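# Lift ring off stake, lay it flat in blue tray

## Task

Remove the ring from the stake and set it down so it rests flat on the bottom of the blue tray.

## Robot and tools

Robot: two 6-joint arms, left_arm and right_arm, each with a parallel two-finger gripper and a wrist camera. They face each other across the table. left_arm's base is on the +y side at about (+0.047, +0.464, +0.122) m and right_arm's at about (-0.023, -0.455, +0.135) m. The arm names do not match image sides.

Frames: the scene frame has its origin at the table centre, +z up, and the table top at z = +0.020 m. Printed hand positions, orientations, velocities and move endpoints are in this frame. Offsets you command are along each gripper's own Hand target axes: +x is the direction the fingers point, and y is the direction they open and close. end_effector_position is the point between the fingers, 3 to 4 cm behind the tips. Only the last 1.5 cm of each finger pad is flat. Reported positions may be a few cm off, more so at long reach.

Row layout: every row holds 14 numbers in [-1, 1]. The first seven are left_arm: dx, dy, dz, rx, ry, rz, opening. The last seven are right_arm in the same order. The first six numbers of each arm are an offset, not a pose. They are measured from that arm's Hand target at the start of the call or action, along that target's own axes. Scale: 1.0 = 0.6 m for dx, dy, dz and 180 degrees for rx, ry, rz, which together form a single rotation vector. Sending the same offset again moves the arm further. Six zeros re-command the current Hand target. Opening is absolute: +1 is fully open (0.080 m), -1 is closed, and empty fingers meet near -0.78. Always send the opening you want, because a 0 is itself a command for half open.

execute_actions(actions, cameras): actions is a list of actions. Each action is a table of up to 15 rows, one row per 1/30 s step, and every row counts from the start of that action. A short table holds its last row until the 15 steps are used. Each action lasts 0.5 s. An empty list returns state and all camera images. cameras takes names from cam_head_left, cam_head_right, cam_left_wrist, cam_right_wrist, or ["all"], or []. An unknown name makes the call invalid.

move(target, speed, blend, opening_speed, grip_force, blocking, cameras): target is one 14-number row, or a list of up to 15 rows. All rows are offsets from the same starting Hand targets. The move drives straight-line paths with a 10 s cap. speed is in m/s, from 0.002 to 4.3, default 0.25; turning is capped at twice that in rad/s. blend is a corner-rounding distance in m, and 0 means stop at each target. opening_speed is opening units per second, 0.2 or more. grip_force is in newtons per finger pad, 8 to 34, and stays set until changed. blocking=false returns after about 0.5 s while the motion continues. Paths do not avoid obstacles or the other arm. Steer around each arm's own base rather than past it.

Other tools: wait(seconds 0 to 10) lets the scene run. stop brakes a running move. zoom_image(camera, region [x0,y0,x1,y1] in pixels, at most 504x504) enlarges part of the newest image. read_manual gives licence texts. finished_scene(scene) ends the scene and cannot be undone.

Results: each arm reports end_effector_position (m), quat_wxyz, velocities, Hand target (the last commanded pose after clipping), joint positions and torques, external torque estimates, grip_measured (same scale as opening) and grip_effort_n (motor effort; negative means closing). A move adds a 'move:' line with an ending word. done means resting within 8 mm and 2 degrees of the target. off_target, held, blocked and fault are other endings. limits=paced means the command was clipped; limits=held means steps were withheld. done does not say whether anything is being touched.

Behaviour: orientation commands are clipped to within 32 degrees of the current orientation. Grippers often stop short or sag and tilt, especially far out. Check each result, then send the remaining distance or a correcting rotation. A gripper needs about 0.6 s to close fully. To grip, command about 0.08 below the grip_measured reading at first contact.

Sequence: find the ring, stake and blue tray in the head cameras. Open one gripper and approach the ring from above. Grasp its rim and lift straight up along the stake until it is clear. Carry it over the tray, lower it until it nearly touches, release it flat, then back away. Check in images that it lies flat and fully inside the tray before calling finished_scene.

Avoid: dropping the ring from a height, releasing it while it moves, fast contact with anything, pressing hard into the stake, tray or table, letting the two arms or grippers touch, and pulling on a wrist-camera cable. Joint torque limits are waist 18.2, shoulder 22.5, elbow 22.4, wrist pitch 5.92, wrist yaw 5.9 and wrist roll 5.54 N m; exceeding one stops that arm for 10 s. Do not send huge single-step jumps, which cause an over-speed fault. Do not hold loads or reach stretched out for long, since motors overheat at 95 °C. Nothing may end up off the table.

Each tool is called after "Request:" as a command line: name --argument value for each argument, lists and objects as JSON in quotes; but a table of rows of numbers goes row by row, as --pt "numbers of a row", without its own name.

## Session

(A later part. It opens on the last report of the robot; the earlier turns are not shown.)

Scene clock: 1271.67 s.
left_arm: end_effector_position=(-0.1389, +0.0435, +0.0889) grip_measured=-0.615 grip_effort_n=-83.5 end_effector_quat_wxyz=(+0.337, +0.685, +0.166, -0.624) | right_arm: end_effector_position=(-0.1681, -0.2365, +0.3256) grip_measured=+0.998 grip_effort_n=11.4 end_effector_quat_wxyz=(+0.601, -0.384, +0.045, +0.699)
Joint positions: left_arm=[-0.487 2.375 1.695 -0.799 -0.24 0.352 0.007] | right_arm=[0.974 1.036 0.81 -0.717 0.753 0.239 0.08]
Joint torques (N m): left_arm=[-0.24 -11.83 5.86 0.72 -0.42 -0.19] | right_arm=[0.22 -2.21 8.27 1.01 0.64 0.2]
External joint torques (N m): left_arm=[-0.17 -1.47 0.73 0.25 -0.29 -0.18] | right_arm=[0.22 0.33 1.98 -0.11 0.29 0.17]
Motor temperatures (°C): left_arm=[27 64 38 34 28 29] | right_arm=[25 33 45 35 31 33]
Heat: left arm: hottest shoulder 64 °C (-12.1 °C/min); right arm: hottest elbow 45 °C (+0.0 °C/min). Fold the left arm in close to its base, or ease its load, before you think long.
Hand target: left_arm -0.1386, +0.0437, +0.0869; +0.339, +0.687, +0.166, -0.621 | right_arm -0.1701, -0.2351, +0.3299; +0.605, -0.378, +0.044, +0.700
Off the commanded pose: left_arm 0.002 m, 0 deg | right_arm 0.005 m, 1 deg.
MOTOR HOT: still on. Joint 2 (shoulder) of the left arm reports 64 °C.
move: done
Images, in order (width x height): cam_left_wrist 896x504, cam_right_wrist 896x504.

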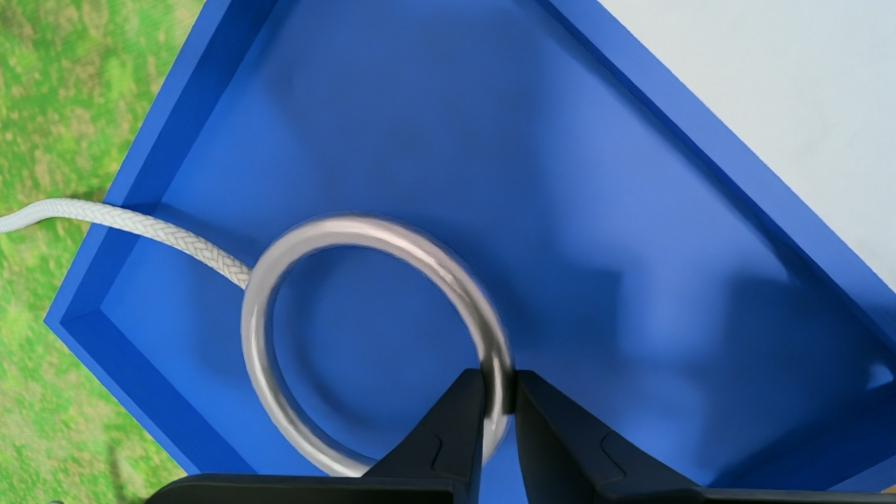

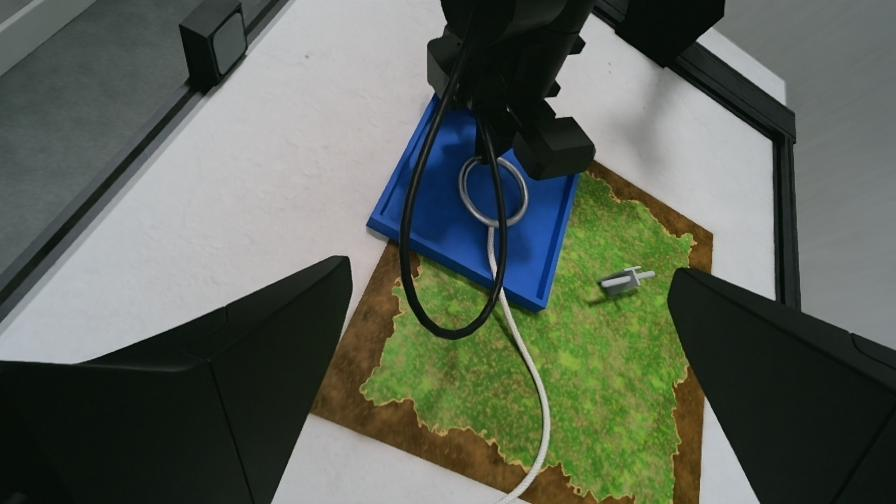

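Request:
move --target '[0.0354,-0.0095,0,0,0,0,-0.74,0,0,0,0,0,0,1]' --speed 0.04 --cameras '["cam_left_wrist"]'

Scene clock: 1275.53 s.
left_arm: end_effector_position=(-0.1401, +0.0409, +0.0726) grip_measured=-0.615 grip_effort_n=-83.5 end_effector_quat_wxyz=(+0.341, +0.682, +0.163, -0.626) | right_arm: end_effector_position=(-0.1681, -0.2365, +0.3256) grip_measured=+0.998 grip_effort_n=11.4 end_effector_quat_wxyz=(+0.601, -0.384, +0.045, +0.699)
Joint positions: left_arm=[-0.489 2.406 1.679 -0.739 -0.245 0.351 0.007] | right_arm=[0.974 1.036 0.81 -0.717 0.753 0.239 0.08]
Joint torques (N m): left_arm=[-0.17 -10.62 5.09 0.96 -0.28 -0.15] | right_arm=[0.23 -2.21 8.29 1.01 0.63 0.19]
External joint torques (N m): left_arm=[-0.14 -0.07 0 0.48 -0.15 -0.14] | right_arm=[0.23 0.31 2.05 -0.1 0.28 0.17]
Motor temperatures (°C): left_arm=[27 65 38 33 28 29] | right_arm=[25 33 46 35 31 33]
Heat: left arm: hottest shoulder 65 °C (-11.1 °C/min); right arm: hottest elbow 46 °C (+1.0 °C/min). Fold the left arm in close to its base, or ease its load, before you think long.
Hand target: left_arm -0.1384, +0.0437, +0.0648; +0.339, +0.687, +0.166, -0.621 | right_arm -0.1701, -0.2351, +0.3299; +0.605, -0.378, +0.044, +0.700
Off the commanded pose: left_arm 0.008 m, 1 deg | right_arm 0.005 m, 1 deg.
MOTOR HOT: still on. Joint 2 (shoulder) of the left arm reports 65 °C.
move: done
Images, in order (width x height): cam_left_wrist 896x504.

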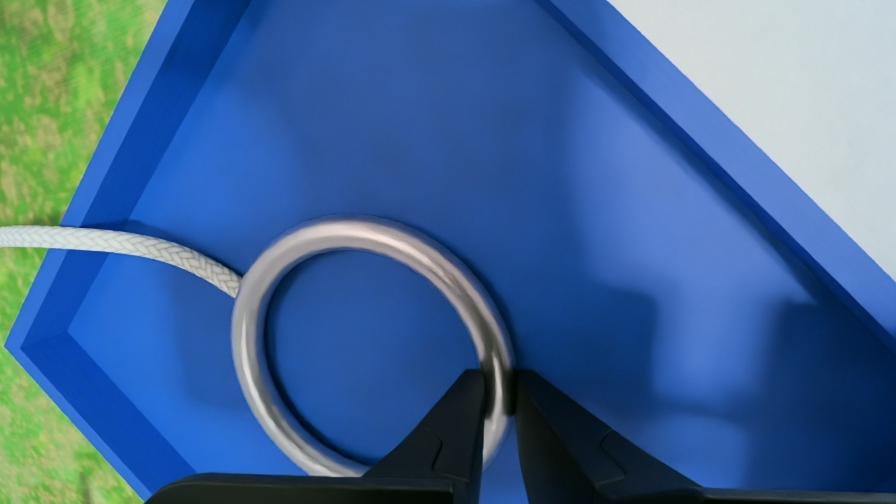

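Request:
move --target '[0.0097,-0.0026,0,0,0,0,-0.74,0,0,0,0,0,0,1]' --speed 0.04 --cameras '["cam_left_wrist"]'

Scene clock: 1281.47 s.
left_arm: end_effector_position=(-0.1403, +0.0397, +0.0713) grip_measured=-0.615 grip_effort_n=-83.5 end_effector_quat_wxyz=(+0.344, +0.681, +0.161, -0.626) | right_arm: end_effector_position=(-0.1681, -0.2365, +0.3256) grip_measured=+0.998 grip_effort_n=11.9 end_effector_quat_wxyz=(+0.601, -0.384, +0.045, +0.699)
Joint positions: left_arm=[-0.489 2.407 1.675 -0.726 -0.248 0.351 0.007] | right_arm=[0.974 1.036 0.81 -0.717 0.753 0.239 0.08]
Joint torques (N m): left_arm=[-0.14 -9.42 4.85 1.33 -0.17 -0.15] | right_arm=[0.25 -2.18 8.27 1.01 0.64 0.2]
External joint torques (N m): left_arm=[-0.14 1.06 -0.2 0.84 -0.03 -0.14] | right_arm=[0.25 0.37 1.98 -0.12 0.28 0.18]
Motor temperatures (°C): left_arm=[27 64 37 33 28 29] | right_arm=[25 33 46 35 31 33]
Heat: left arm: hottest shoulder 64 °C (-12.1 °C/min); right arm: hottest elbow 46 °C (+1.0 °C/min). Fold the left arm in close to its base, or ease its load, before you think long.
Hand target: left_arm -0.1385, +0.0437, +0.0588; +0.339, +0.687, +0.166, -0.621 | right_arm -0.1701, -0.2351, +0.3299; +0.605, -0.378, +0.044, +0.700
Off the commanded pose: left_arm 0.013 m, 1 deg | right_arm 0.005 m, 1 deg.
MOTOR HOT: still on. Joint 2 (shoulder) of the left arm reports 64 °C.
move: off_target (left_arm)
Images, in order (width x height): cam_left_wrist 896x504.

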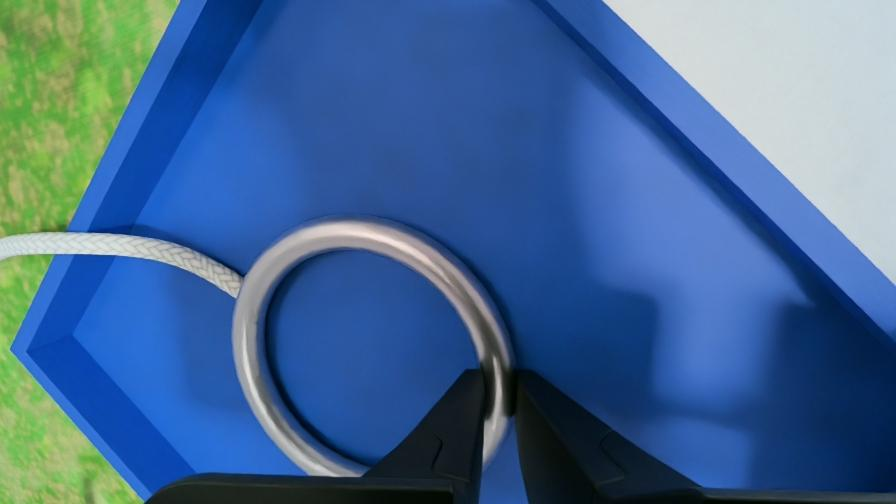

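Request:
move --pt "-0.0177 0.0047 0 0 0 0 -0.74 0 0 0 0 0 0 1" --pt "-0.0177 0.0047 0 0 0 0 -0.35 0 0 0 0 0 0 1" --speed 0.04 --opening_speed 0.4 --cameras '["cam_left_wrist"]'

Scene clock: 1287.63 s.
left_arm: end_effector_position=(-0.1375, +0.0427, +0.0711) grip_measured=-0.355 grip_effort_n=23.5 end_effector_quat_wxyz=(+0.341, +0.687, +0.164, -0.621) | right_arm: end_effector_position=(-0.1681, -0.2365, +0.3256) grip_measured=+0.998 grip_effort_n=11.4 end_effector_quat_wxyz=(+0.601, -0.384, +0.045, +0.699)
Joint positions: left_arm=[-0.487 2.407 1.675 -0.745 -0.251 0.351 0.019] | right_arm=[0.974 1.036 0.81 -0.717 0.753 0.239 0.08]
Joint torques (N m): left_arm=[-0.24 -12.02 6.05 0.3 -0.05 -0.15] | right_arm=[0.21 -2.21 8.27 1.01 0.64 0.19]
External joint torques (N m): left_arm=[-0.32 -1.48 0.99 -0.17 0.1 -0.14] | right_arm=[0.21 0.3 2.06 -0.09 0.29 0.17]
Motor temperatures (°C): left_arm=[27 65 35 33 28 29] | right_arm=[25 32 46 35 31 33]
Heat: left arm: hottest shoulder 65 °C (-11.1 °C/min); right arm: hottest elbow 46 °C (+1.0 °C/min). Fold the left arm in close to its base, or ease its load, before you think long.
Hand target: left_arm -0.1385, +0.0438, +0.0698; +0.339, +0.687, +0.166, -0.621 | right_arm -0.1701, -0.2351, +0.3299; +0.605, -0.378, +0.044, +0.700
Off the commanded pose: left_arm 0.002 m, 0 deg | right_arm 0.005 m, 1 deg.
MOTOR HOT: still on. Joint 2 (shoulder) of the left arm reports 65 °C.
move: done
Images, in order (width x height): cam_left_wrist 896x504.

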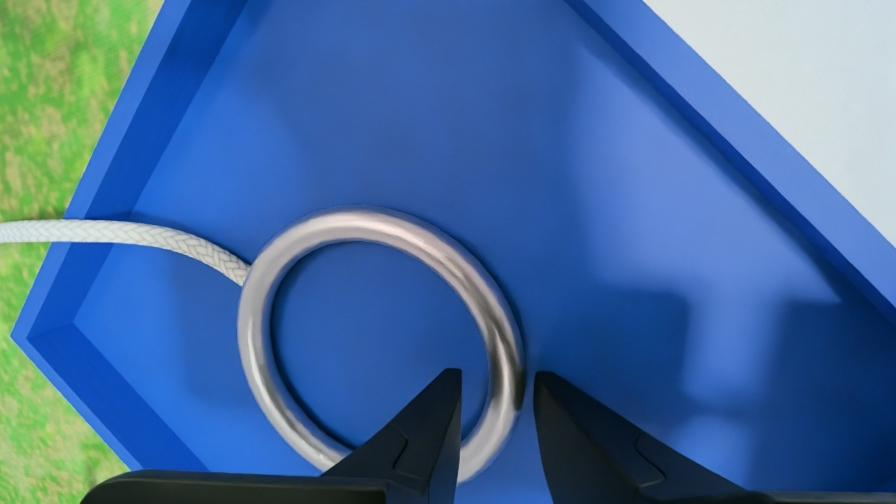

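Request:
move --pt "-0.01 -0.004 0 0 0 0 -0.3 0 0 0 0 0 0 1" --pt "-0.2 -0.004 0 0 0 0 -0.3 0 0 0 0 0 0 1" --speed '[0.04,0.15]' --blend '[0.004,0]' --cameras '["cam_left_wrist","cam_right_wrist","cam_head_left"]'

Request:
zoom_image --camera "cam_left_wrist" --region '[300, 150, 640, 500]'

Scene clock: 1296.40 s.
left_arm: end_effector_position=(-0.1592, +0.0713, +0.1765) grip_measured=-0.304 grip_effort_n=21.6 end_effector_quat_wxyz=(+0.331, +0.694, +0.169, -0.616) | right_arm: end_effector_position=(-0.1681, -0.2365, +0.3256) grip_measured=+0.998 grip_effort_n=11.9 end_effector_quat_wxyz=(+0.601, -0.384, +0.045, +0.699)
Joint positions: left_arm=[-0.561 2.237 1.822 -1.108 -0.25 0.278 0.021] | right_arm=[0.974 1.036 0.81 -0.717 0.753 0.239 0.08]
Joint torques (N m): left_arm=[-0.32 -13.69 7.63 0.28 -0.28 -0.19] | right_arm=[0.25 -2.21 8.27 1.01 0.64 0.19]
External joint torques (N m): left_arm=[-0.47 -3.61 2.1 -0.12 -0.12 -0.18] | right_arm=[0.25 0.3 2.04 -0.1 0.28 0.17]
Motor temperatures (°C): left_arm=[27 68 35 32 28 29] | right_arm=[25 32 46 35 31 33]
Heat: left arm: hottest shoulder 68 °C (-5.1 °C/min); right arm: hottest elbow 46 °C (+1.0 °C/min). Fold the left arm in close to its base, or ease its load, before you think long.
Hand target: left_arm -0.1609, +0.0686, +0.1851; +0.339, +0.687, +0.166, -0.621 | right_arm -0.1701, -0.2351, +0.3299; +0.605, -0.378, +0.044, +0.700
Off the commanded pose: left_arm 0.009 m, 1 deg | right_arm 0.005 m, 1 deg.
MOTOR HOT: still on. Joint 2 (shoulder) of the left arm reports 68 °C.
move: off_target (left_arm); blend cut to 0 m at target 1
Images, in order (width x height): cam_head_left 896x504, cam_left_wrist 896x504, cam_right_wrist 896x504.

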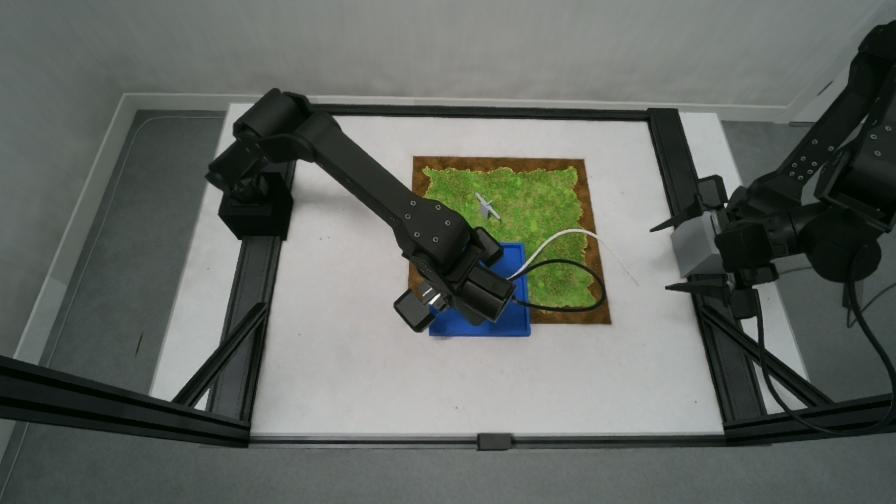

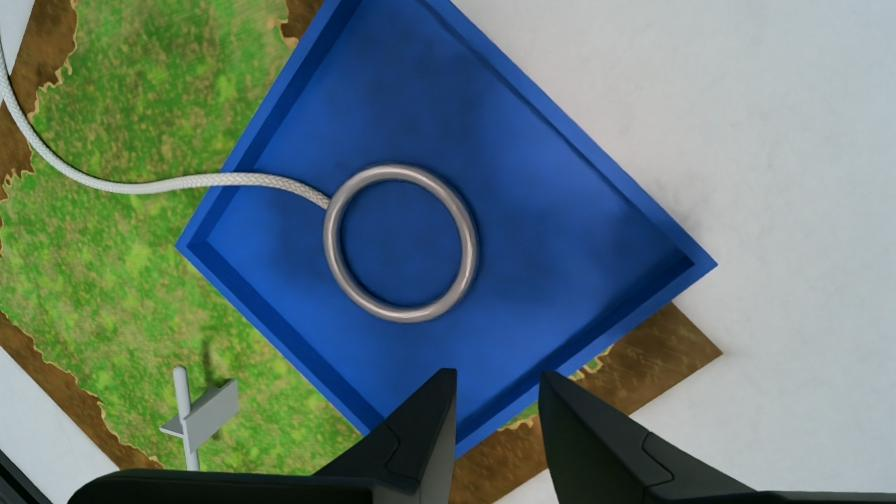

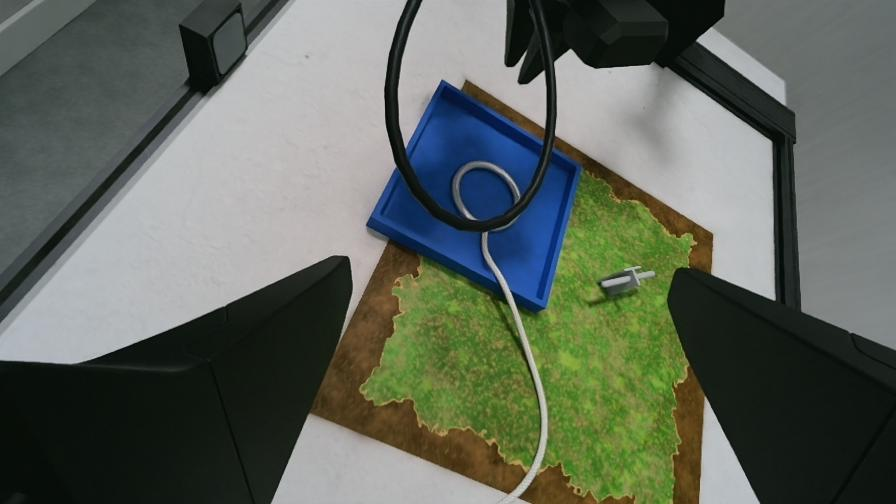

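Scaled by 1.440.

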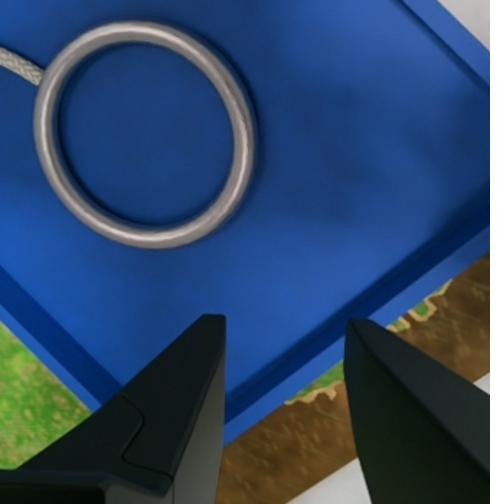

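Request:
finished_scene --scene 2

The scene is finished: the task was done.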